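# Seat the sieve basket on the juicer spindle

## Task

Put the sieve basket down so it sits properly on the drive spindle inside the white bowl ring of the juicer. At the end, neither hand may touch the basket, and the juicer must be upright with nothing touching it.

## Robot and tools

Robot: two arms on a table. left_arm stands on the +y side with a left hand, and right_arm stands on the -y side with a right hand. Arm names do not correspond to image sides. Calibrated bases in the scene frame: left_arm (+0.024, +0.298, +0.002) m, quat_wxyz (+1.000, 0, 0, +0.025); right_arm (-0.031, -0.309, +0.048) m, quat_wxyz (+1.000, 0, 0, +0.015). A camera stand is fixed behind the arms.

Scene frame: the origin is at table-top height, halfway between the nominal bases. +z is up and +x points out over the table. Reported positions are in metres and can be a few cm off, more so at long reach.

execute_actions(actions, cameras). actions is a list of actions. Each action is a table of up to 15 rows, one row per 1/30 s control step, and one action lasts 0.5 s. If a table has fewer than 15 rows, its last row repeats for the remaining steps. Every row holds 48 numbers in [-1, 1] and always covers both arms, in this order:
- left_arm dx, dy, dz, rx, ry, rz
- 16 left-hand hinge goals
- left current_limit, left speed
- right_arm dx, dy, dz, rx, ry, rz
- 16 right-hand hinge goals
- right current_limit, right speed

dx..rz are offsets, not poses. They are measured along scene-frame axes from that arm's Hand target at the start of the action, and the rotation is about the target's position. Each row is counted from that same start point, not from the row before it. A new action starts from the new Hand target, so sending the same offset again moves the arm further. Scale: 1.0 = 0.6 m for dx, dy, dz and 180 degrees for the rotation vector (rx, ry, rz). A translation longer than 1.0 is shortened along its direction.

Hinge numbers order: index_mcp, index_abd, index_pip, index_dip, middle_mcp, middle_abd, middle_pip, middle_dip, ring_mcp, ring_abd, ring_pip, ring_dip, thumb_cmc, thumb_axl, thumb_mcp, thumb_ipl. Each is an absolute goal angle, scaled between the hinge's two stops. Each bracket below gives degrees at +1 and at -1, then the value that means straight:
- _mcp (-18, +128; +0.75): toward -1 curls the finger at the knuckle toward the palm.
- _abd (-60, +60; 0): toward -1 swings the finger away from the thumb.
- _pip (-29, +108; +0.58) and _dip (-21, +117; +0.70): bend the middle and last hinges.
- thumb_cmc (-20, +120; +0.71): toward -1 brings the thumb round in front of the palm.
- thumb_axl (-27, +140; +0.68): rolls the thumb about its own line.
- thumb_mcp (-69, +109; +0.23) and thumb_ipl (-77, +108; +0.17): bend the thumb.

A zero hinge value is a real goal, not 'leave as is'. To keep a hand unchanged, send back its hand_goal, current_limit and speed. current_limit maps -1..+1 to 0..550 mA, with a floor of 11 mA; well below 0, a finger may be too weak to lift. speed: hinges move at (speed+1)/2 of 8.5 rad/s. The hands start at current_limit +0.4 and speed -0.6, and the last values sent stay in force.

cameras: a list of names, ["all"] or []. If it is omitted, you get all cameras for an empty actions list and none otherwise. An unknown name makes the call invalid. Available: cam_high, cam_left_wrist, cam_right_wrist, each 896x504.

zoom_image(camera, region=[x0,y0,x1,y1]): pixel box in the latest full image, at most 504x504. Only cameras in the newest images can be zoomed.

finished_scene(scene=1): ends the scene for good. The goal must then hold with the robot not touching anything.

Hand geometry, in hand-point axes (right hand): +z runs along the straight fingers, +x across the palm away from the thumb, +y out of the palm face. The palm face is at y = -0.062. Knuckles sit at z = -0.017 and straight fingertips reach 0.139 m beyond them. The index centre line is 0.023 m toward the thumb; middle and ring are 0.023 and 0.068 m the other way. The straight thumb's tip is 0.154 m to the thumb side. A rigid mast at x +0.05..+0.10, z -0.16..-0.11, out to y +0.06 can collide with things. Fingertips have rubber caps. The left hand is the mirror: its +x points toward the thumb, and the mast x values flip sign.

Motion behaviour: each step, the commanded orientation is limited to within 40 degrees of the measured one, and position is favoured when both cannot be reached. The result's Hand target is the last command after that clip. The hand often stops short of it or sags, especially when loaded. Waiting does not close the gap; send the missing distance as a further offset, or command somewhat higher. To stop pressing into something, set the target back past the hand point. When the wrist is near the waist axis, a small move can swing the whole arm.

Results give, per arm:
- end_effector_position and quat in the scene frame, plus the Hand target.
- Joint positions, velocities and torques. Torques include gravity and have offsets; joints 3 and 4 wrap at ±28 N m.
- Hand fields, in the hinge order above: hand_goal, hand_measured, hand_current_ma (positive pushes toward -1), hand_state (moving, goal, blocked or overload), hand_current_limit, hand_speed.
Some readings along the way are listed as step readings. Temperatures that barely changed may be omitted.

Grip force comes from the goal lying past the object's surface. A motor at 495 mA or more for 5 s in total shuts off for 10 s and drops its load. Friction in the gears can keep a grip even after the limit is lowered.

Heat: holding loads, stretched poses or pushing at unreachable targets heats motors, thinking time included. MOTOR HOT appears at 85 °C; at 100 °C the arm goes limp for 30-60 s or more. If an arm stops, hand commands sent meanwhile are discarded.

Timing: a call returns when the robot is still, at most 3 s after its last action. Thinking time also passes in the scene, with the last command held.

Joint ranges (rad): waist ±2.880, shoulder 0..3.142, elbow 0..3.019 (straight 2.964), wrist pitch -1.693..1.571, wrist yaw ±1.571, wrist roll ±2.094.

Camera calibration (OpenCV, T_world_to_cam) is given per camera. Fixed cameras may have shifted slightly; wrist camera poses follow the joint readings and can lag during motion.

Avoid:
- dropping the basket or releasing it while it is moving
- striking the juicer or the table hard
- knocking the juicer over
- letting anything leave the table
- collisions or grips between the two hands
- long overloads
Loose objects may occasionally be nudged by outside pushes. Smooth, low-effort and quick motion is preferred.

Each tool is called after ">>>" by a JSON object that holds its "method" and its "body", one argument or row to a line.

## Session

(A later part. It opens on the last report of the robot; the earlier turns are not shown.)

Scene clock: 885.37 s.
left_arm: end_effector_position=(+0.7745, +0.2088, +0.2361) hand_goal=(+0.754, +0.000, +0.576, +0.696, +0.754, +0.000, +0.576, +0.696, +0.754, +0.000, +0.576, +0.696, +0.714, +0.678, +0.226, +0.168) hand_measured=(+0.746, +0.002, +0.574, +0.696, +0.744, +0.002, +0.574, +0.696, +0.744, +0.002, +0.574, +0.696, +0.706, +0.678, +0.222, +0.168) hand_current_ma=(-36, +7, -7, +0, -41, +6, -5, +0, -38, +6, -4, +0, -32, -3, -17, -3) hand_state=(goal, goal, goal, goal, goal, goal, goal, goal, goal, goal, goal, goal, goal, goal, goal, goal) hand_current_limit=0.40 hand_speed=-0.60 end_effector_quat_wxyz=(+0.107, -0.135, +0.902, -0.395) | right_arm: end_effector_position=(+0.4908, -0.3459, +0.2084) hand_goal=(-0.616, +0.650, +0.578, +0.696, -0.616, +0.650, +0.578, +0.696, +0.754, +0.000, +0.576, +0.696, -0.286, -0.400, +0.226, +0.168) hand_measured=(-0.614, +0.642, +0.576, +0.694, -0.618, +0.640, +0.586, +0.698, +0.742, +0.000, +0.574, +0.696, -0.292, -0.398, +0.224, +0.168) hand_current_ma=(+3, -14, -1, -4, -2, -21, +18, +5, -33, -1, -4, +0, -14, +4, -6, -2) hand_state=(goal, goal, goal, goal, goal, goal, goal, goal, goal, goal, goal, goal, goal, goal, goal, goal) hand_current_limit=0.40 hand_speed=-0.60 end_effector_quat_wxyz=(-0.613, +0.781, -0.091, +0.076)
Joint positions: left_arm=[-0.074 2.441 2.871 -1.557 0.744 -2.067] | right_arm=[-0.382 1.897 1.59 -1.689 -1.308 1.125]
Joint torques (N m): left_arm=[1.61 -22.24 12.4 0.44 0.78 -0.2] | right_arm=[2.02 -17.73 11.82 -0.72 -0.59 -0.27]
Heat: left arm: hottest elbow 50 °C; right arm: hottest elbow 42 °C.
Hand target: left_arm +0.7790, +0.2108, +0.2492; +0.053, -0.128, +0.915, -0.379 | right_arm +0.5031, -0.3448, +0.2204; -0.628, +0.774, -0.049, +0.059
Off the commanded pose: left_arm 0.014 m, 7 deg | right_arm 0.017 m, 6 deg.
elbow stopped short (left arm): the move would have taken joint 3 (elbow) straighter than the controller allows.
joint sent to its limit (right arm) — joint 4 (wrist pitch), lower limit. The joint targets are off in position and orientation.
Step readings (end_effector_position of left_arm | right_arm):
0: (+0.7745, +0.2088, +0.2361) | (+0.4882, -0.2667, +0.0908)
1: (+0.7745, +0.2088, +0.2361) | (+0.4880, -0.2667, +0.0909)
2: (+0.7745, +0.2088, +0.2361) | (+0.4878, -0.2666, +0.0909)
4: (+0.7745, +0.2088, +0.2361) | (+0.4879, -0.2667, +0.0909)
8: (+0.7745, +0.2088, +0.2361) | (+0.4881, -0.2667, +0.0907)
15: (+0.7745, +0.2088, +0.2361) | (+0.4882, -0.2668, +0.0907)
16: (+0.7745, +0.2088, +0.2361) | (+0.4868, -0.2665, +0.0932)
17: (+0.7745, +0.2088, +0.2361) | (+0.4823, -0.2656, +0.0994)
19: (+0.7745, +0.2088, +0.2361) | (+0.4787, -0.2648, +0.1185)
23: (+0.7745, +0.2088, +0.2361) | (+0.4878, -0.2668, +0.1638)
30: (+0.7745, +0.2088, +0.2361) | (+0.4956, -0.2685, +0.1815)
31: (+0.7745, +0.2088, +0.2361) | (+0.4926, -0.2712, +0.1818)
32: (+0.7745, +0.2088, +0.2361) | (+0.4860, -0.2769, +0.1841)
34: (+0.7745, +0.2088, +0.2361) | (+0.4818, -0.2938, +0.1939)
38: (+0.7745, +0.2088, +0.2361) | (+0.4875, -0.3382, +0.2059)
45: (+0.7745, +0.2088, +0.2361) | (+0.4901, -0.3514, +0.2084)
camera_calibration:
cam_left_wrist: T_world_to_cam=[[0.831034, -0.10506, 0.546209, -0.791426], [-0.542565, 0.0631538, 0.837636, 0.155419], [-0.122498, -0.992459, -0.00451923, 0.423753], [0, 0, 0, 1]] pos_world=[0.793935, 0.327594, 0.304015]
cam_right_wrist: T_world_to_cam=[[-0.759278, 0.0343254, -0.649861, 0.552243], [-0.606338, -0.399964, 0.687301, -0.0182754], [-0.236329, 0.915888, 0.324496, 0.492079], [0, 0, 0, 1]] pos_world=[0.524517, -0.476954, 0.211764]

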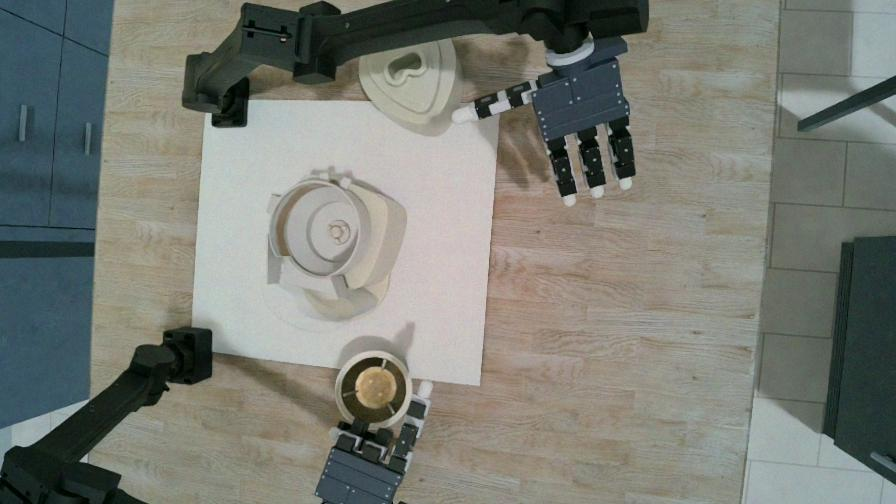

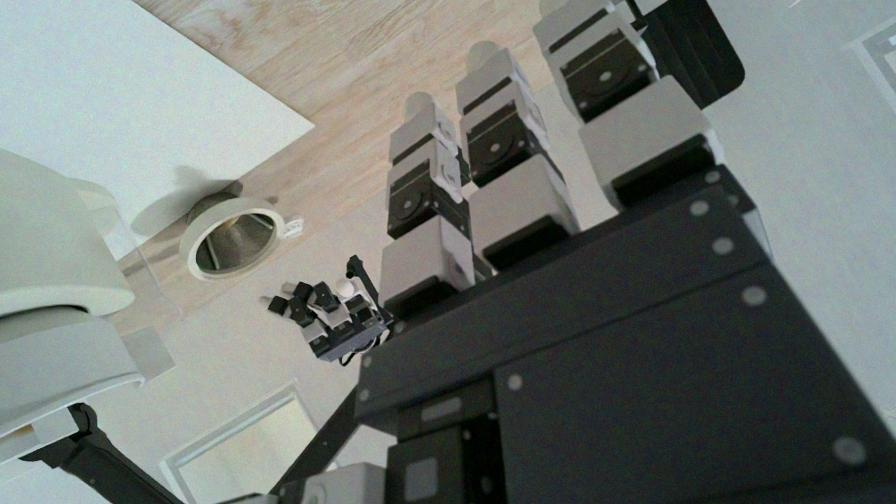

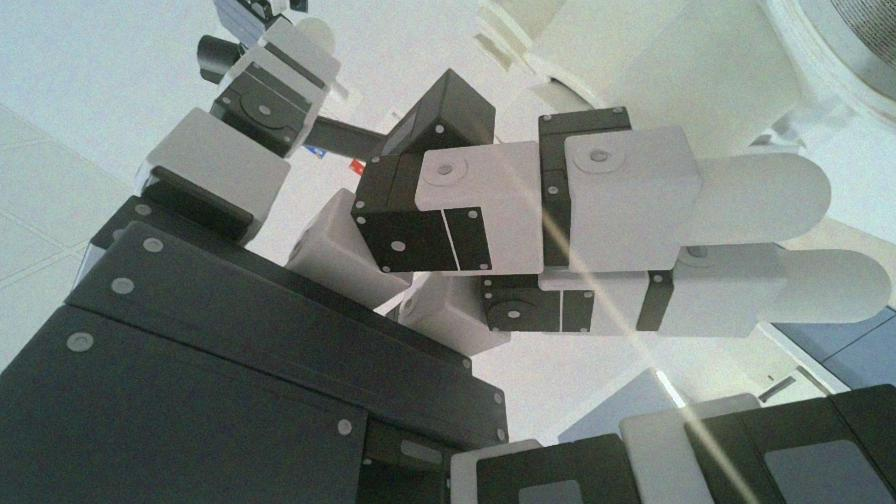

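>>> {"method": "execute_actions", "body": {
  "actions": [
    [[0,0,0,0,0,0,0.754,0,0.576,0.696,0.754,0,0.576,0.696,0.754,0,0.576,0.696,0.714,0.678,0.226,0.168,0.4,-0.6,-0.035,0.125,0.0,0,0,0,-0.616,0.65,0.577,0.696,-0.616,0.65,0.577,0.696,0.754,0,0.576,0.696,-0.286,-0.4,0.226,0.168,0.4,-0.6]],
    [[0,0,0,0,0,0,0.754,0,0.576,0.696,0.754,0,0.576,0.696,0.754,0,0.576,0.696,0.714,0.678,0.226,0.168,0.4,-0.6,0.0,0.0,-0.13,0,0,0,-0.616,0.65,0.577,0.696,-0.616,0.65,0.577,0.696,0.754,0,0.576,0.696,-0.286,-0.4,0.226,0.168,0.4,-0.6]]
  ],
  "cameras": ["all"]
}}

>>> {"method": "zoom_image", "body": {
  "camera": "cam_high",
  "region": [310, 320, 430, 440]
}}

>>> {"method": "zoom_image", "body": {
  "camera": "cam_left_wrist",
  "region": [160, 160, 360, 360]
}}

Scene clock: 898.83 s.
left_arm: end_effector_position=(+0.7745, +0.2088, +0.2361) hand_goal=(+0.754, +0.000, +0.576, +0.696, +0.754, +0.000, +0.576, +0.696, +0.754, +0.000, +0.576, +0.696, +0.714, +0.678, +0.226, +0.168) hand_measured=(+0.746, +0.002, +0.574, +0.696, +0.744, +0.002, +0.574, +0.696, +0.744, +0.002, +0.574, +0.696, +0.706, +0.678, +0.222, +0.168) hand_current_ma=(-36, +7, -7, +0, -41, +6, -5, +0, -38, +6, -4, +0, -32, -3, -17, -3) hand_state=(goal, goal, goal, goal, goal, goal, goal, goal, goal, goal, goal, goal, goal, goal, goal, goal) hand_current_limit=0.40 hand_speed=-0.60 end_effector_quat_wxyz=(+0.107, -0.135, +0.902, -0.395) | right_arm: end_effector_position=(+0.4756, -0.2626, +0.1292) hand_goal=(-0.616, +0.650, +0.578, +0.696, -0.616, +0.650, +0.578, +0.696, +0.754, +0.000, +0.576, +0.696, -0.286, -0.400, +0.226, +0.168) hand_measured=(-0.612, +0.644, +0.576, +0.694, -0.616, +0.638, +0.584, +0.698, +0.742, +0.000, +0.574, +0.696, -0.290, -0.398, +0.224, +0.168) hand_current_ma=(+6, -10, -1, -4, +0, -22, +12, +5, -28, -1, -4, +0, -10, +4, -5, -2) hand_state=(goal, goal, goal, goal, goal, goal, goal, goal, goal, goal, goal, goal, goal, goal, goal, goal) hand_current_limit=0.40 hand_speed=-0.60 end_effector_quat_wxyz=(-0.632, +0.772, -0.053, +0.043)
Joint positions: left_arm=[-0.074 2.441 2.871 -1.557 0.744 -2.067] | right_arm=[-0.241 1.921 1.389 -1.383 -1.359 1.218]
Joint torques (N m): left_arm=[1.61 -22.24 12.38 0.46 0.78 -0.2] | right_arm=[0.15 -19.55 7.57 0.62 -0.73 0.12]
Heat: left arm: hottest elbow 50 °C; right arm: hottest elbow 43 °C.
Hand target: left_arm +0.7790, +0.2108, +0.2492; +0.053, -0.128, +0.915, -0.379 | right_arm +0.4821, -0.2698, +0.1424; -0.628, +0.774, -0.049, +0.059
Off the commanded pose: left_arm 0.014 m, 7 deg | right_arm 0.016 m, 2 deg.
elbow stopped short (left arm): the move would have taken joint 3 (elbow) straighter than the controller allows.
Step readings (end_effector_position of left_arm | right_arm):
0: (+0.7745, +0.2088, +0.2361) | (+0.4908, -0.3459, +0.2084)
1: (+0.7745, +0.2088, +0.2361) | (+0.4910, -0.3423, +0.2079)
2: (+0.7745, +0.2088, +0.2361) | (+0.4888, -0.3370, +0.2077)
4: (+0.7745, +0.2088, +0.2361) | (+0.4805, -0.3159, +0.2034)
8: (+0.7745, +0.2088, +0.2361) | (+0.4789, -0.2729, +0.1996)
15: (+0.7745, +0.2088, +0.2361) | (+0.4806, -0.2592, +0.2030)
16: (+0.7745, +0.2088, +0.2361) | (+0.4815, -0.2596, +0.1992)
17: (+0.7745, +0.2088, +0.2361) | (+0.4825, -0.2600, +0.1931)
19: (+0.7745, +0.2088, +0.2361) | (+0.4780, -0.2606, +0.1720)
23: (+0.7745, +0.2088, +0.2361) | (+0.4744, -0.2622, +0.1369)
30: (+0.7745, +0.2088, +0.2361) | (+0.4758, -0.2626, +0.1292)
camera_calibration:
cam_left_wrist: T_world_to_cam=[[0.831034, -0.10506, 0.546209, -0.791426], [-0.542565, 0.0631538, 0.837636, 0.155419], [-0.122498, -0.992459, -0.00451923, 0.423753], [0, 0, 0, 1]] pos_world=[0.793935, 0.327594, 0.304015]
cam_right_wrist: T_world_to_cam=[[-0.759932, -0.0164765, -0.649794, 0.47341], [-0.561524, -0.486896, 0.669046, 0.0184984], [-0.327406, 0.873305, 0.360755, 0.465331], [0, 0, 0, 1]] pos_world=[0.522498, -0.389569, 0.127372]

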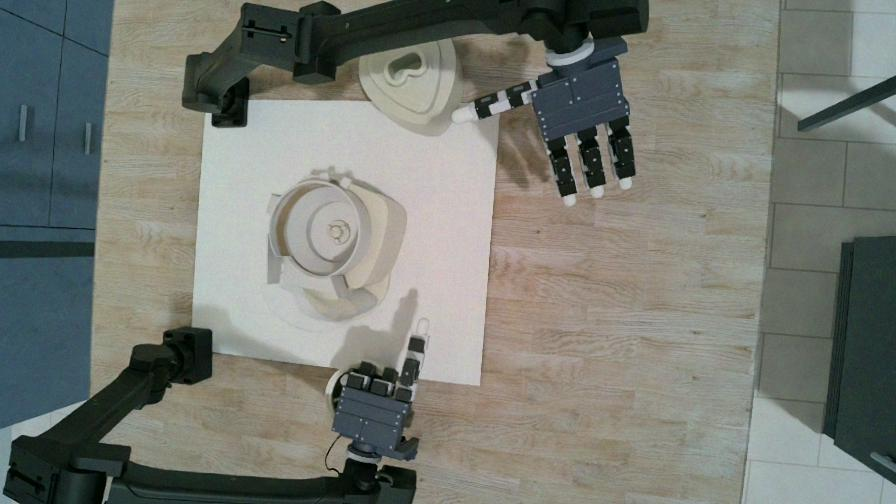

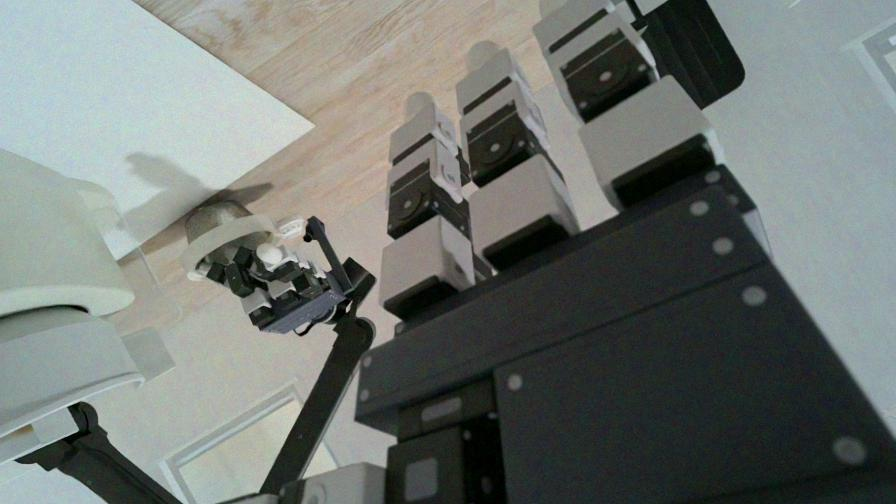

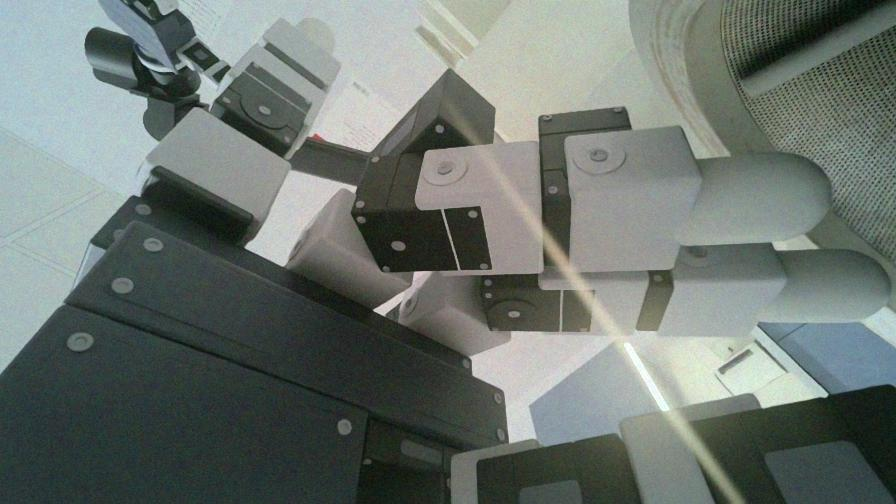

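Scaled by 4.200 from the camera's 896x504 image, which has a finer 1280x720 frame.

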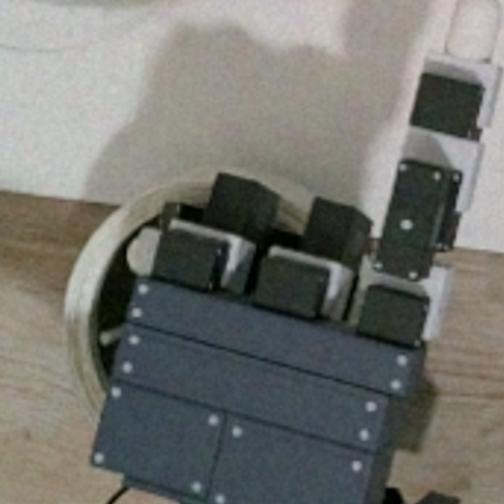

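Scaled by 2.520 from the camera's 896x504 image, which has a finer 1280x720 frame.

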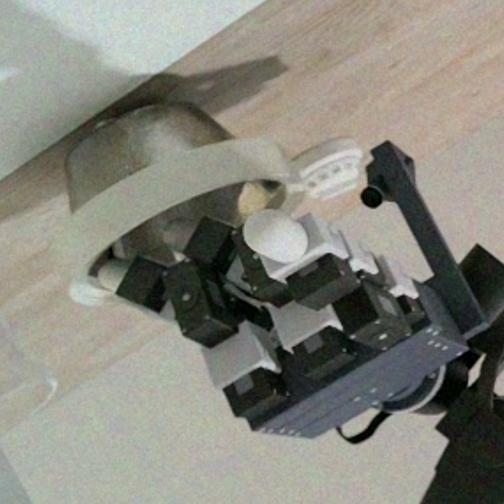

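>>> {"method": "execute_actions", "body": {
  "actions": [
    [[0,0,0,0,0,0,0.754,0,0.576,0.696,0.754,0,0.576,0.696,0.754,0,0.576,0.696,0.714,0.678,0.226,0.168,0.4,-0.6,0.025,-0.03,0.015,0,0,0,-0.616,0.65,0.577,0.696,-0.616,0.65,0.577,0.696,0.754,0,0.576,0.696,-0.286,-0.4,0.226,0.168,0.4,-0.6]]
  ],
  "cameras": ["all"]
}}

>>> {"method": "zoom_image", "body": {
  "camera": "cam_high",
  "region": [310, 320, 430, 440]
}}

>>> {"method": "zoom_image", "body": {
  "camera": "cam_left_wrist",
  "region": [160, 160, 360, 360]
}}

Scene clock: 905.13 s.
left_arm: end_effector_position=(+0.7745, +0.2088, +0.2361) hand_goal=(+0.754, +0.000, +0.576, +0.696, +0.754, +0.000, +0.576, +0.696, +0.754, +0.000, +0.576, +0.696, +0.714, +0.678, +0.226, +0.168) hand_measured=(+0.746, +0.002, +0.574, +0.696, +0.744, +0.002, +0.574, +0.696, +0.744, +0.002, +0.574, +0.696, +0.706, +0.678, +0.222, +0.168) hand_current_ma=(-36, +7, -7, +0, -41, +6, -5, +0, -38, +6, -4, +0, -32, -3, -17, -3) hand_state=(goal, goal, goal, goal, goal, goal, goal, goal, goal, goal, goal, goal, goal, goal, goal, goal) hand_current_limit=0.40 hand_speed=-0.60 end_effector_quat_wxyz=(+0.107, -0.135, +0.902, -0.395) | right_arm: end_effector_position=(+0.4813, -0.2807, +0.1397) hand_goal=(-0.616, +0.650, +0.578, +0.696, -0.616, +0.650, +0.578, +0.696, +0.754, +0.000, +0.576, +0.696, -0.286, -0.400, +0.226, +0.168) hand_measured=(-0.612, +0.644, +0.576, +0.694, -0.616, +0.638, +0.584, +0.698, +0.742, +0.000, +0.574, +0.696, -0.290, -0.398, +0.224, +0.168) hand_current_ma=(+6, -10, -1, -4, +0, -22, +12, +5, -28, -1, -4, +0, -10, +4, -5, -2) hand_state=(goal, goal, goal, goal, goal, goal, goal, goal, goal, goal, goal, goal, goal, goal, goal, goal) hand_current_limit=0.40 hand_speed=-0.60 end_effector_quat_wxyz=(-0.632, +0.771, -0.063, +0.044)
Joint positions: left_arm=[-0.074 2.441 2.871 -1.557 0.744 -2.067] | right_arm=[-0.273 1.943 1.447 -1.499 -1.352 1.15]
Joint torques (N m): left_arm=[1.61 -22.18 12.4 0.44 0.78 -0.2] | right_arm=[-0.09 -17.26 11.22 -0.62 -0.6 -0.24]
Heat: left arm: hottest elbow 50 °C; right arm: hottest elbow 42 °C.
Hand target: left_arm +0.7790, +0.2108, +0.2492; +0.053, -0.128, +0.915, -0.379 | right_arm +0.4971, -0.2878, +0.1514; -0.628, +0.774, -0.049, +0.060
Off the commanded pose: left_arm 0.014 m, 7 deg | right_arm 0.021 m, 3 deg.
elbow stopped short (left arm): the move would have taken joint 3 (elbow) straighter than the controller allows.
Step readings (end_effector_position of left_arm | right_arm):
0: (+0.7745, +0.2088, +0.2361) | (+0.4756, -0.2626, +0.1292)
1: (+0.7745, +0.2088, +0.2361) | (+0.4755, -0.2629, +0.1305)
2: (+0.7745, +0.2088, +0.2361) | (+0.4743, -0.2639, +0.1319)
4: (+0.7745, +0.2088, +0.2361) | (+0.4759, -0.2665, +0.1359)
8: (+0.7745, +0.2088, +0.2361) | (+0.4807, -0.2745, +0.1421)
15: (+0.7745, +0.2088, +0.2361) | (+0.4811, -0.2807, +0.1412)
camera_calibration:
cam_left_wrist: T_world_to_cam=[[0.831034, -0.10506, 0.546209, -0.791426], [-0.542565, 0.0631538, 0.837636, 0.155419], [-0.122498, -0.992459, -0.00451923, 0.423753], [0, 0, 0, 1]] pos_world=[0.793935, 0.327594, 0.304015]
cam_right_wrist: T_world_to_cam=[[-0.767785, -0.00303166, -0.640701, 0.490509], [-0.56127, -0.479097, 0.674865, 0.00708166], [-0.309004, 0.877757, 0.366142, 0.470927], [0, 0, 0, 1]] pos_world=[0.526098, -0.408479, 0.137064]

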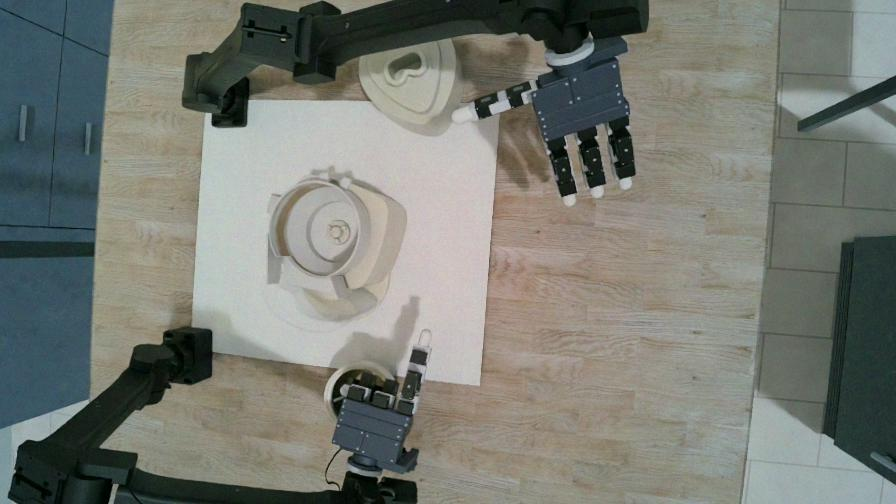

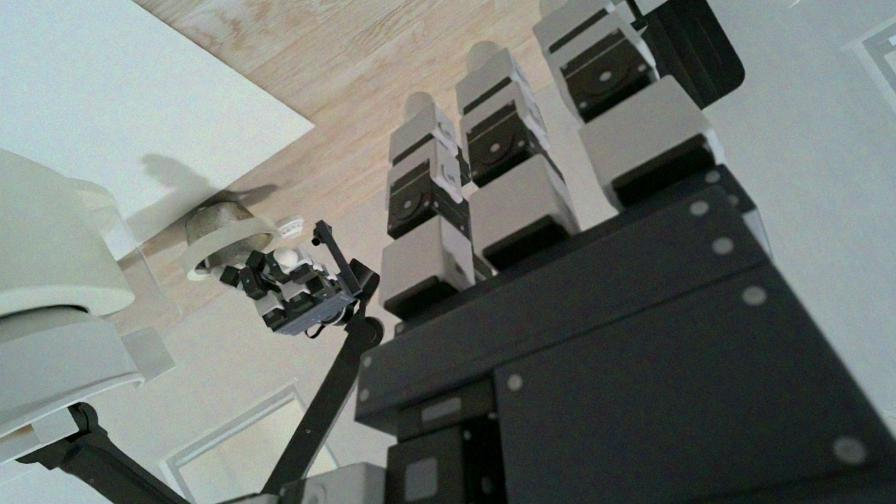

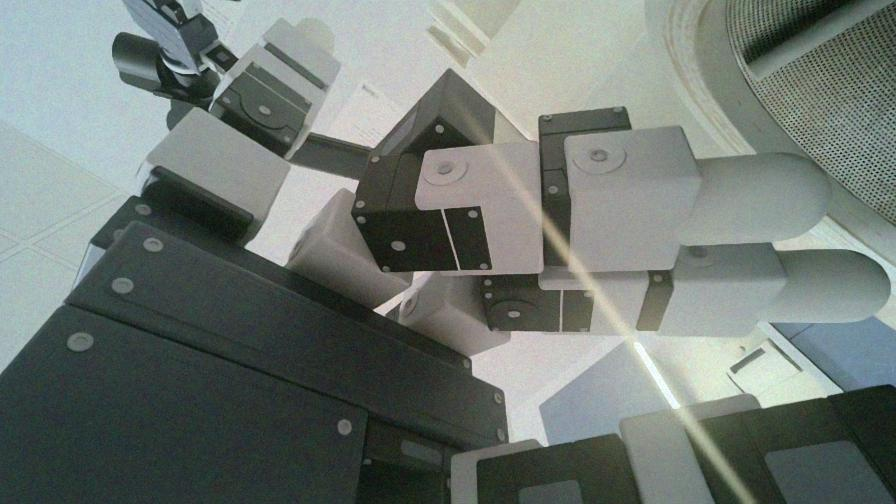

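Scaled by 4.200 from the camera's 896x504 image, which has a finer 1280x720 frame.

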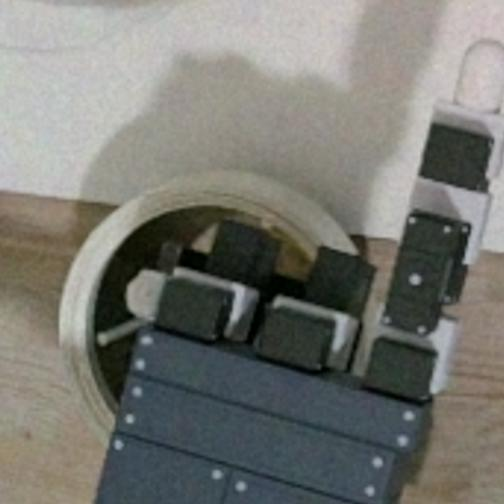

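Scaled by 2.520 from the camera's 896x504 image, which has a finer 1280x720 frame.

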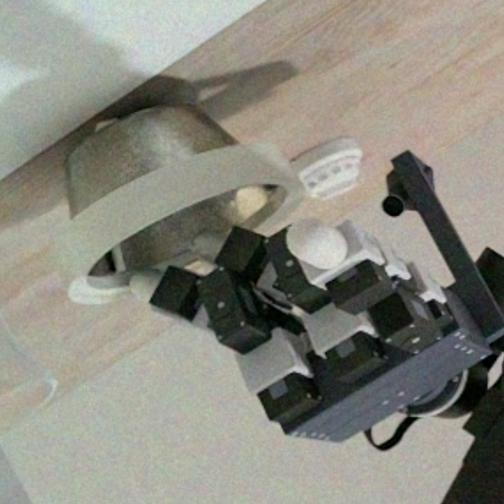

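>>> {"method": "execute_actions", "body": {
  "actions": [
    [[0,0,0,0,0,0,0.754,0,0.576,0.696,0.754,0,0.576,0.696,0.754,0,0.576,0.696,0.714,0.678,0.226,0.168,0.4,-0.6,0.003,-0.005,-0.07,0,0,0,-0.616,0.65,0.577,0.696,-0.616,0.65,0.577,0.696,0.754,0,0.576,0.696,-0.286,-0.4,0.226,0.168,0.4,-0.6]]
  ],
  "cameras": ["all"]
}}

>>> {"method": "zoom_image", "body": {
  "camera": "cam_high",
  "region": [310, 320, 430, 440]
}}

>>> {"method": "zoom_image", "body": {
  "camera": "cam_left_wrist",
  "region": [160, 160, 360, 360]
}}

Scene clock: 912.63 s.
left_arm: end_effector_position=(+0.7745, +0.2088, +0.2361) hand_goal=(+0.754, +0.000, +0.576, +0.696, +0.754, +0.000, +0.576, +0.696, +0.754, +0.000, +0.576, +0.696, +0.714, +0.678, +0.226, +0.168) hand_measured=(+0.746, +0.002, +0.574, +0.696, +0.744, +0.002, +0.574, +0.696, +0.744, +0.002, +0.574, +0.696, +0.706, +0.678, +0.222, +0.168) hand_current_ma=(-36, +7, -7, +0, -41, +6, -5, +0, -38, +6, -4, +0, -32, -3, -17, -3) hand_state=(goal, goal, goal, goal, goal, goal, goal, goal, goal, goal, goal, goal, goal, goal, goal, goal) hand_current_limit=0.40 hand_speed=-0.60 end_effector_quat_wxyz=(+0.107, -0.135, +0.902, -0.395) | right_arm: end_effector_position=(+0.4841, -0.2810, +0.0980) hand_goal=(-0.616, +0.650, +0.578, +0.696, -0.616, +0.650, +0.578, +0.696, +0.754, +0.000, +0.576, +0.696, -0.286, -0.400, +0.226, +0.168) hand_measured=(-0.612, +0.644, +0.576, +0.694, -0.618, +0.640, +0.582, +0.698, +0.742, +0.000, +0.574, +0.696, -0.290, -0.398, +0.224, +0.168) hand_current_ma=(+6, -10, -1, -4, -2, -21, +8, +5, -30, -1, -4, +0, -10, +4, -5, -2) hand_state=(goal, goal, goal, goal, goal, goal, goal, goal, goal, goal, goal, goal, goal, goal, goal, goal) hand_current_limit=0.40 hand_speed=-0.60 end_effector_quat_wxyz=(-0.633, +0.771, -0.067, +0.032)
Joint positions: left_arm=[-0.074 2.441 2.871 -1.557 0.744 -2.067] | right_arm=[-0.271 2.024 1.447 -1.468 -1.348 1.122]
Joint torques (N m): left_arm=[1.61 -22.3 12.4 0.46 0.78 -0.2] | right_arm=[-0.21 -19.66 8.7 0.16 -0.58 -0.22]
Heat: left arm: hottest elbow 50 °C; right arm: hottest elbow 42 °C.
Hand target: left_arm +0.7790, +0.2108, +0.2492; +0.053, -0.128, +0.915, -0.379 | right_arm +0.4989, -0.2908, +0.1094; -0.628, +0.774, -0.049, +0.059
Off the commanded pose: left_arm 0.014 m, 7 deg | right_arm 0.021 m, 4 deg.
elbow stopped short (left arm): the move would have taken joint 3 (elbow) straighter than the controller allows.
Step readings (end_effector_position of left_arm | right_arm):
0: (+0.7745, +0.2088, +0.2361) | (+0.4813, -0.2807, +0.1397)
1: (+0.7745, +0.2088, +0.2361) | (+0.4823, -0.2810, +0.1378)
2: (+0.7745, +0.2088, +0.2361) | (+0.4839, -0.2814, +0.1342)
4: (+0.7745, +0.2088, +0.2361) | (+0.4859, -0.2819, +0.1238)
8: (+0.7745, +0.2088, +0.2361) | (+0.4844, -0.2818, +0.1027)
15: (+0.7745, +0.2088, +0.2361) | (+0.4840, -0.2810, +0.0980)
camera_calibration:
cam_left_wrist: T_world_to_cam=[[0.831034, -0.10506, 0.546209, -0.791426], [-0.542565, 0.0631538, 0.837636, 0.155419], [-0.122498, -0.992459, -0.00451923, 0.423753], [0, 0, 0, 1]] pos_world=[0.793935, 0.327594, 0.304015]
cam_right_wrist: T_world_to_cam=[[-0.781898, -0.00672394, -0.62337, 0.470014], [-0.541859, -0.487117, 0.684913, 0.0239898], [-0.308259, 0.873311, 0.377232, 0.484613], [0, 0, 0, 1]] pos_world=[0.529888, -0.408372, 0.0937497]

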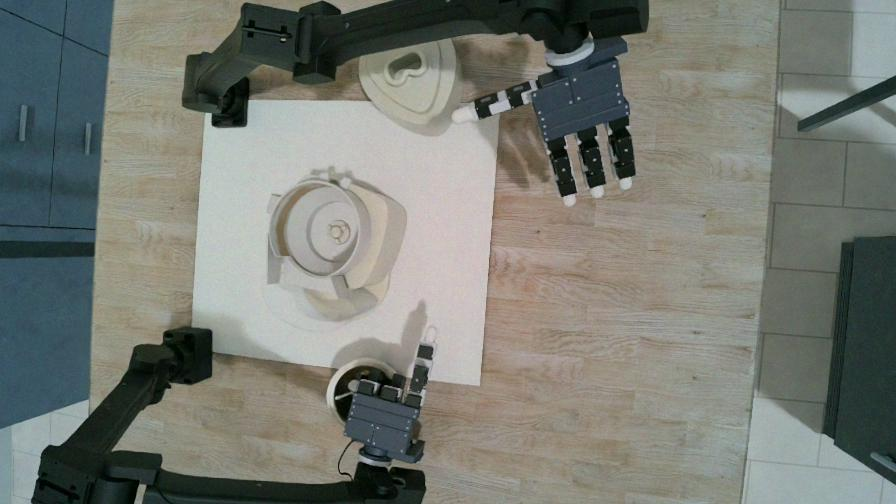

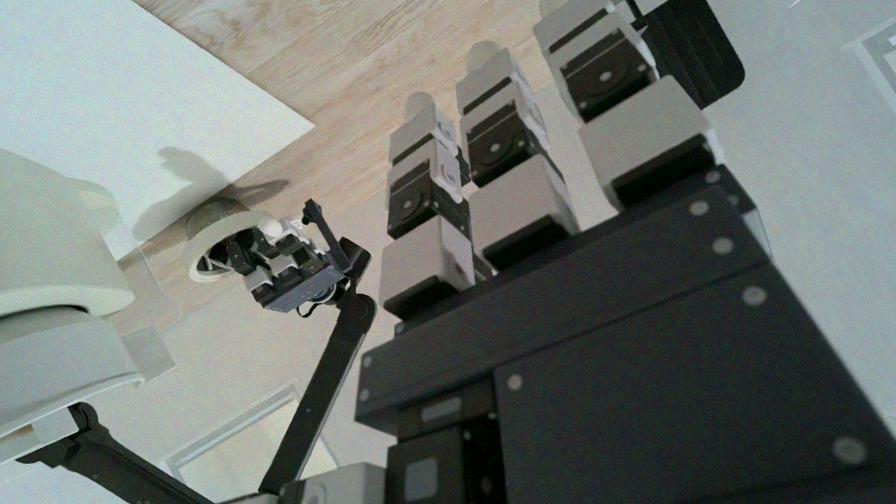

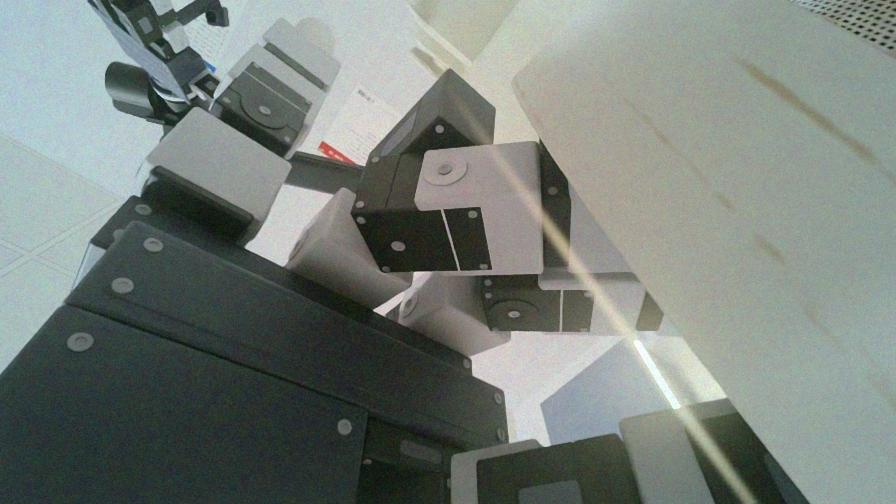

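Scaled by 4.200 from the camera's 896x504 image, which has a finer 1280x720 frame.

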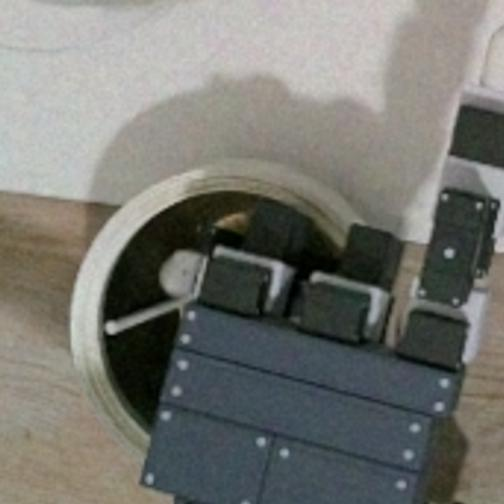

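Scaled by 2.520 from the camera's 896x504 image, which has a finer 1280x720 frame.

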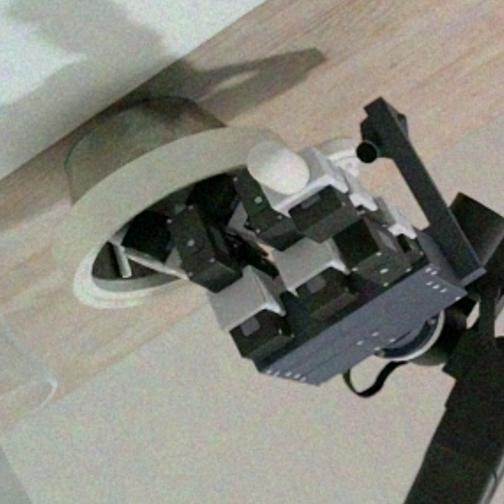

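>>> {"method": "execute_actions", "body": {
  "actions": [
    [[0,0,0,0,0,0,0.754,0,0.576,0.696,0.754,0,0.576,0.696,0.754,0,0.576,0.696,0.714,0.678,0.226,0.168,0.4,-0.6,0.005,-0.002,-0.05,0,-0.005,0,-0.616,0.65,0.577,0.696,-0.616,0.65,0.577,0.696,0.754,0,0.576,0.696,-0.286,-0.4,0.226,0.168,0.4,-0.6]],
    [[0,0,0,0,0,0,0.754,0,0.576,0.696,0.754,0,0.576,0.696,0.754,0,0.576,0.696,0.714,0.678,0.226,0.168,0.4,-0.6,0.015,-0.0,0.065,0,0,0,-0.616,0.65,0.577,0.696,-0.616,0.65,0.577,0.696,0.754,0,0.576,0.696,-0.286,-0.4,0.226,0.168,0.4,-0.6]]
  ],
  "cameras": ["all"]
}}

>>> {"method": "zoom_image", "body": {
  "camera": "cam_high",
  "region": [310, 320, 430, 440]
}}

>>> {"method": "zoom_image", "body": {
  "camera": "cam_left_wrist",
  "region": [160, 160, 360, 360]
}}

Scene clock: 934.90 s.
left_arm: end_effector_position=(+0.7745, +0.2088, +0.2361) hand_goal=(+0.754, +0.000, +0.576, +0.696, +0.754, +0.000, +0.576, +0.696, +0.754, +0.000, +0.576, +0.696, +0.714, +0.678, +0.226, +0.168) hand_measured=(+0.746, +0.002, +0.574, +0.696, +0.744, +0.002, +0.574, +0.696, +0.744, +0.002, +0.574, +0.696, +0.706, +0.678, +0.222, +0.168) hand_current_ma=(-36, +7, -7, +0, -41, +6, -5, +0, -38, +6, -4, +0, -32, -3, -17, -3) hand_state=(goal, goal, goal, goal, goal, goal, goal, goal, goal, goal, goal, goal, goal, goal, goal, goal) hand_current_limit=0.40 hand_speed=-0.60 end_effector_quat_wxyz=(+0.107, -0.135, +0.902, -0.395) | right_arm: end_effector_position=(+0.4926, -0.2795, +0.0894) hand_goal=(-0.616, +0.650, +0.578, +0.696, -0.616, +0.650, +0.578, +0.696, +0.754, +0.000, +0.576, +0.696, -0.286, -0.400, +0.226, +0.168) hand_measured=(-0.612, +0.644, +0.576, +0.694, -0.620, +0.640, +0.580, +0.698, +0.742, +0.000, +0.574, +0.696, -0.290, -0.398, +0.224, +0.168) hand_current_ma=(+6, -10, -1, -4, -9, -21, +3, +5, -30, -1, -4, +0, -7, +4, -3, -1) hand_state=(goal, goal, goal, goal, goal, goal, goal, goal, goal, goal, goal, goal, goal, goal, goal, goal) hand_current_limit=0.40 hand_speed=-0.60 end_effector_quat_wxyz=(-0.633, +0.771, -0.058, +0.038)
Joint positions: left_arm=[-0.074 2.441 2.871 -1.557 0.744 -2.067] | right_arm=[-0.265 2.049 1.464 -1.45 -1.351 1.112]
Joint torques (N m): left_arm=[1.61 -22.24 12.38 0.46 0.78 -0.2] | right_arm=[0.03 -21.83 10.54 -0.9 -0.67 -0.05]
Heat: left arm: hottest elbow 51 °C; right arm: hottest elbow 41 °C.
Hand target: left_arm +0.7790, +0.2108, +0.2492; +0.053, -0.128, +0.915, -0.379 | right_arm +0.5109, -0.2920, +0.1184; -0.628, +0.774, -0.044, +0.066
Off the commanded pose: left_arm 0.014 m, 7 deg | right_arm 0.037 m, 4 deg.
elbow stopped short (left arm): the move would have taken joint 3 (elbow) straighter than the controller allows.
Step readings (end_effector_position of left_arm | right_arm):
0: (+0.7745, +0.2088, +0.2361) | (+0.4841, -0.2810, +0.0980)
1: (+0.7745, +0.2088, +0.2361) | (+0.4858, -0.2814, +0.0973)
2: (+0.7745, +0.2088, +0.2361) | (+0.4884, -0.2819, +0.0949)
4: (+0.7745, +0.2088, +0.2361) | (+0.4911, -0.2815, +0.0919)
8: (+0.7745, +0.2088, +0.2361) | (+0.4936, -0.2789, +0.0846)
15: (+0.7745, +0.2088, +0.2361) | (+0.4934, -0.2796, +0.0808)
16: (+0.7745, +0.2088, +0.2361) | (+0.4932, -0.2796, +0.0814)
17: (+0.7745, +0.2088, +0.2361) | (+0.4922, -0.2794, +0.0824)
19: (+0.7745, +0.2088, +0.2361) | (+0.4919, -0.2793, +0.0852)
23: (+0.7745, +0.2088, +0.2361) | (+0.4929, -0.2795, +0.0887)
30: (+0.7745, +0.2088, +0.2361) | (+0.4927, -0.2795, +0.0893)
camera_calibration:
cam_left_wrist: T_world_to_cam=[[0.831034, -0.10506, 0.546209, -0.791426], [-0.542565, 0.0631538, 0.837636, 0.155419], [-0.122498, -0.992459, -0.00451923, 0.423753], [0, 0, 0, 1]] pos_world=[0.793935, 0.327594, 0.304015]
cam_right_wrist: T_world_to_cam=[[-0.768953, -0.0123381, -0.639186, 0.464828], [-0.552496, -0.490206, 0.674126, 0.0406749], [-0.32165, 0.871519, 0.370129, 0.495849], [0, 0, 0, 1]] pos_world=[0.539394, -0.406467, 0.0861637]

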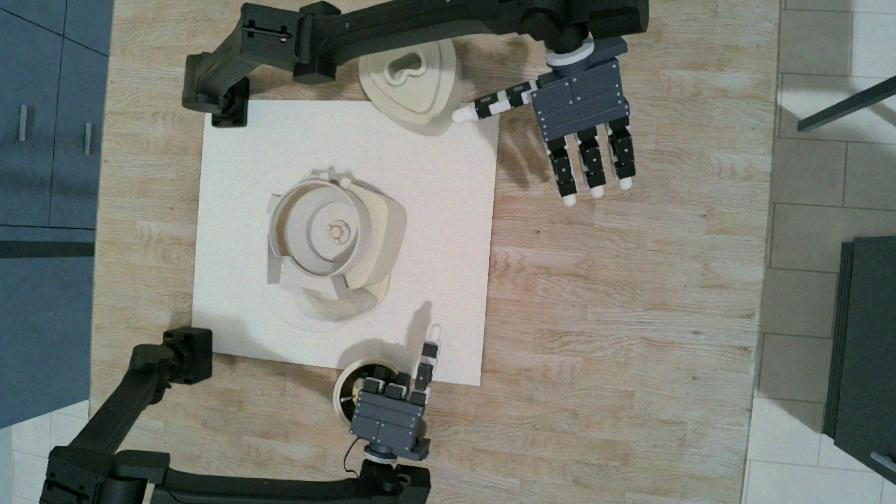

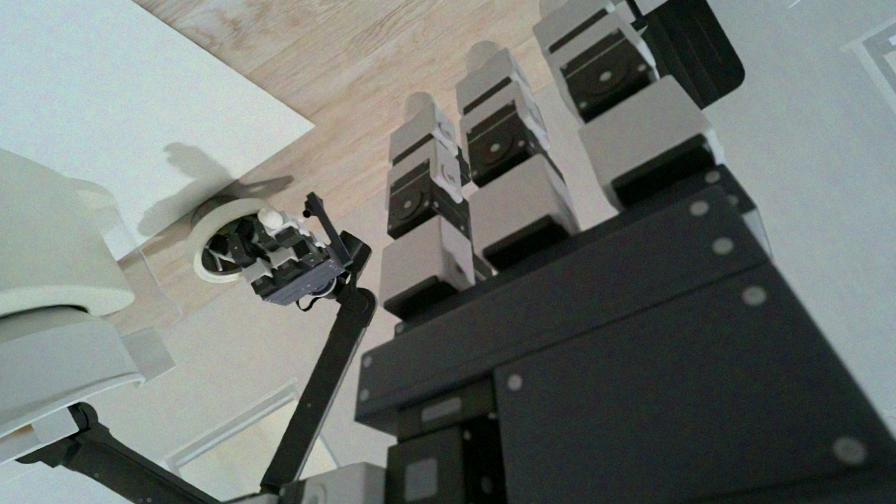

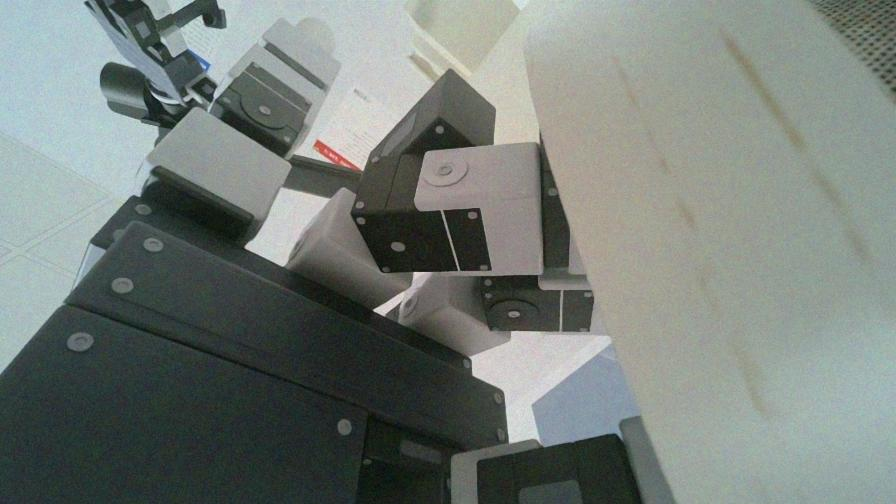

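Scaled by 4.200 from the camera's 896x504 image, which has a finer 1280x720 frame.

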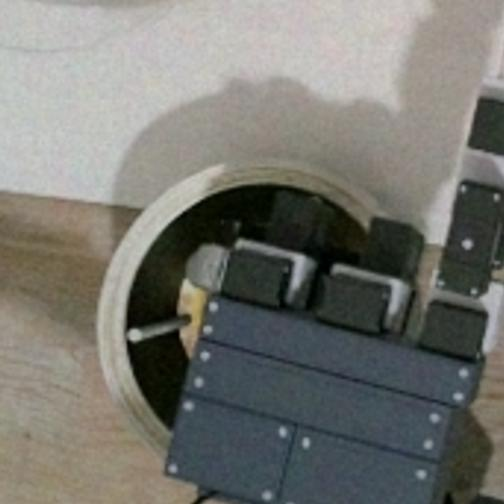

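Scaled by 2.520 from the camera's 896x504 image, which has a finer 1280x720 frame.

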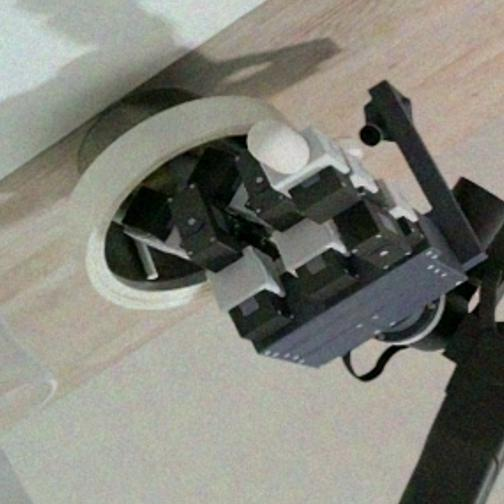

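>>> {"method": "execute_actions", "body": {
  "actions": [
    [[0,0,0,0,0,0,0.754,0,0.576,0.696,0.754,0,0.576,0.696,0.754,0,0.576,0.696,0.714,0.678,0.226,0.168,0.4,-0.6,0.0,0.0,0.2,0,0,0,-0.616,0.65,0.577,0.696,-0.616,0.65,0.577,0.696,0.754,0,0.576,0.696,-0.286,-0.4,0.226,0.168,0.4,-0.6]],
    [[0,0,0,0,0,0,0.754,0,0.576,0.696,0.754,0,0.576,0.696,0.754,0,0.576,0.696,0.714,0.678,0.226,0.168,0.4,-0.6,0.0,-0.05,0.15,-0.1444,0,0,0.754,0,0.577,0.696,0.754,0,0.577,0.696,0.754,0,0.576,0.696,0.714,0.678,0.226,0.168,0.4,-0.6]],
    [[0,0,0,0,0,0,0.754,0,0.576,0.696,0.754,0,0.576,0.696,0.754,0,0.576,0.696,0.714,0.678,0.226,0.168,0.4,-0.6,0.0,0,0.05,-0.1444,0,0,0.754,0,0.577,0.696,0.754,0,0.577,0.696,0.754,0,0.576,0.696,0.714,0.678,0.226,0.168,0.4,-0.6]],
    [[0,0,0,0,0,0,0.754,0,0.576,0.696,0.754,0,0.576,0.696,0.754,0,0.576,0.696,0.714,0.678,0.226,0.168,0.4,-0.6,0.0,0,0.0,-0.1444,0,0,0.754,0,0.577,0.696,0.754,0,0.577,0.696,0.754,0,0.576,0.696,0.714,0.678,0.226,0.168,0.4,-0.6]]
  ],
  "cameras": ["all"]
}}

Scene clock: 987.13 s.
left_arm: end_effector_position=(+0.7745, +0.2088, +0.2361) hand_goal=(+0.754, +0.000, +0.576, +0.696, +0.754, +0.000, +0.576, +0.696, +0.754, +0.000, +0.576, +0.696, +0.714, +0.678, +0.226, +0.168) hand_measured=(+0.746, +0.002, +0.574, +0.696, +0.744, +0.002, +0.574, +0.696, +0.744, +0.002, +0.574, +0.696, +0.706, +0.678, +0.222, +0.168) hand_current_ma=(-36, +7, -7, +0, -41, +6, -5, +0, -38, +6, -4, +0, -32, -3, -17, -3) hand_state=(goal, goal, goal, goal, goal, goal, goal, goal, goal, goal, goal, goal, goal, goal, goal, goal) hand_current_limit=0.40 hand_speed=-0.60 end_effector_quat_wxyz=(+0.107, -0.135, +0.902, -0.395) | right_arm: end_effector_position=(+0.5068, -0.3188, +0.3440) hand_goal=(+0.754, +0.000, +0.578, +0.696, +0.754, +0.000, +0.578, +0.696, +0.754, +0.000, +0.576, +0.696, +0.714, +0.678, +0.226, +0.168) hand_measured=(+0.752, +0.004, +0.576, +0.694, +0.752, +0.004, +0.576, +0.698, +0.752, +0.000, +0.574, +0.696, +0.712, +0.676, +0.222, +0.166) hand_current_ma=(-4, +5, -1, -2, -4, +5, -1, +3, -4, +0, -3, +0, -2, -4, -11, -2) hand_state=(goal, goal, goal, goal, goal, goal, goal, goal, goal, goal, goal, goal, goal, goal, goal, goal) hand_current_limit=0.40 hand_speed=-0.60 end_effector_quat_wxyz=(+0.000, +0.998, +0.018, +0.055)
Joint positions: left_arm=[-0.074 2.441 2.871 -1.557 0.744 -2.067] | right_arm=[0.109 1.753 1.895 -1.603 0.013 1.674]
Joint torques (N m): left_arm=[1.67 -22.3 12.38 0.44 0.78 -0.21] | right_arm=[0.21 -18.43 10.5 1.31 0.24 -0.06]
Heat: left arm: hottest elbow 51 °C; right arm: hottest elbow 41 °C.
Hand target: left_arm +0.7790, +0.2108, +0.2492; +0.053, -0.128, +0.915, -0.379 | right_arm +0.5109, -0.3219, +0.3584; -0.002, +0.997, +0.007, +0.079
Off the commanded pose: left_arm 0.014 m, 7 deg | right_arm 0.015 m, 3 deg.
elbow stopped short (left arm): the move would have taken joint 3 (elbow) straighter than the controller allows.
Step readings (end_effector_position of left_arm | right_arm):
0: (+0.7745, +0.2088, +0.2361) | (+0.4926, -0.2795, +0.0894)
1: (+0.7745, +0.2088, +0.2361) | (+0.4912, -0.2793, +0.0953)
2: (+0.7745, +0.2088, +0.2361) | (+0.4861, -0.2782, +0.1039)
4: (+0.7745, +0.2088, +0.2361) | (+0.4828, -0.2775, +0.1365)
8: (+0.7745, +0.2088, +0.2361) | (+0.4973, -0.2802, +0.2106)
15: (+0.7745, +0.2088, +0.2361) | (+0.5064, -0.2830, +0.2415)
16: (+0.7745, +0.2088, +0.2361) | (+0.5015, -0.2946, +0.2334)
17: (+0.7745, +0.2088, +0.2361) | (+0.4946, -0.3138, +0.2240)
19: (+0.7745, +0.2088, +0.2361) | (+0.4964, -0.3334, +0.2368)
23: (+0.7745, +0.2088, +0.2361) | (+0.5014, -0.3360, +0.2897)
30: (+0.7745, +0.2088, +0.2361) | (+0.5025, -0.3251, +0.3227)
31: (+0.7745, +0.2088, +0.2361) | (+0.5007, -0.3385, +0.3174)
32: (+0.7745, +0.2088, +0.2361) | (+0.4990, -0.3611, +0.3120)
34: (+0.7745, +0.2088, +0.2361) | (+0.5005, -0.3677, +0.3139)
38: (+0.7745, +0.2088, +0.2361) | (+0.5028, -0.3276, +0.3191)
45: (+0.7745, +0.2088, +0.2361) | (+0.5028, -0.3084, +0.3227)
46: (+0.7745, +0.2088, +0.2361) | (+0.5022, -0.3256, +0.3243)
47: (+0.7745, +0.2088, +0.2361) | (+0.5032, -0.3506, +0.3317)
49: (+0.7745, +0.2088, +0.2361) | (+0.5062, -0.3622, +0.3425)
53: (+0.7745, +0.2088, +0.2361) | (+0.5080, -0.3322, +0.3440)
60: (+0.7745, +0.2088, +0.2361) | (+0.5072, -0.3146, +0.3439)
camera_calibration:
cam_left_wrist: T_world_to_cam=[[0.831034, -0.10506, 0.546209, -0.791426], [-0.542565, 0.0631538, 0.837636, 0.155419], [-0.122498, -0.992459, -0.00451923, 0.423753], [0, 0, 0, 1]] pos_world=[0.793935, 0.327594, 0.304015]
cam_right_wrist: T_world_to_cam=[[-0.720487, -0.687182, -0.0931671, 0.210441], [-0.581342, 0.525269, 0.621396, 0.214028], [-0.378074, 0.50187, -0.777937, 0.746053], [0, 0, 0, 1]] pos_world=[0.558107, -0.342232, 0.466993]

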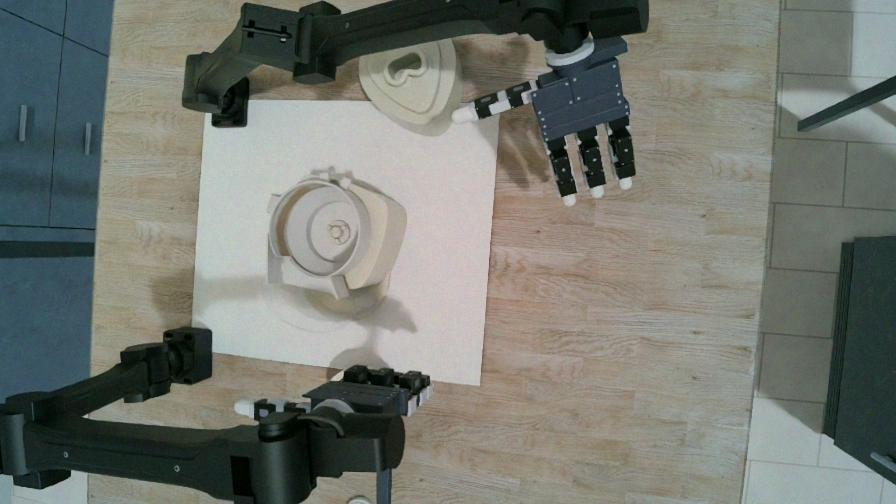

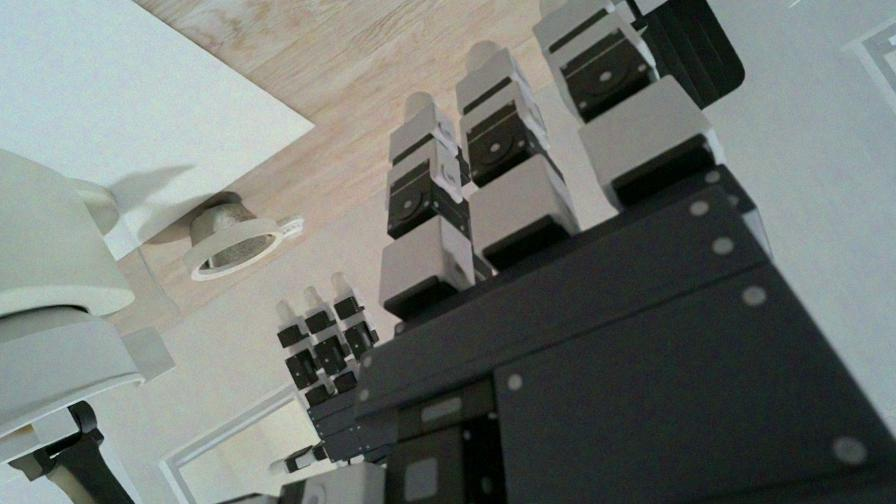

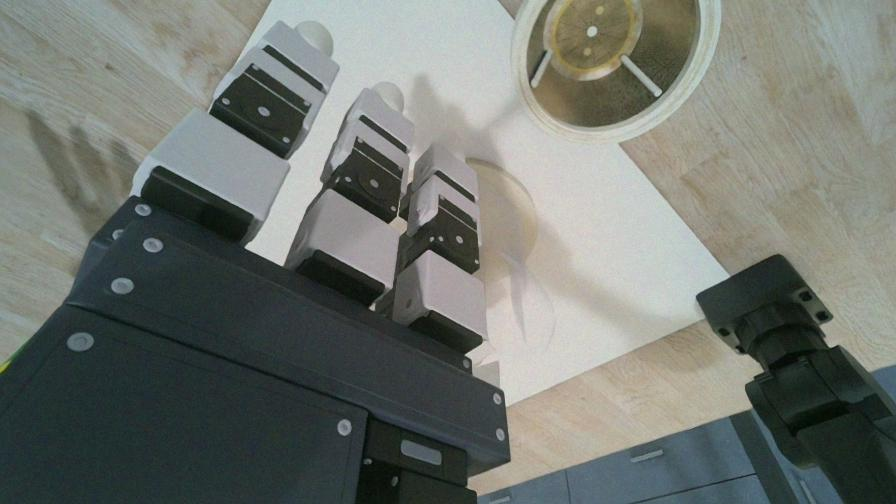

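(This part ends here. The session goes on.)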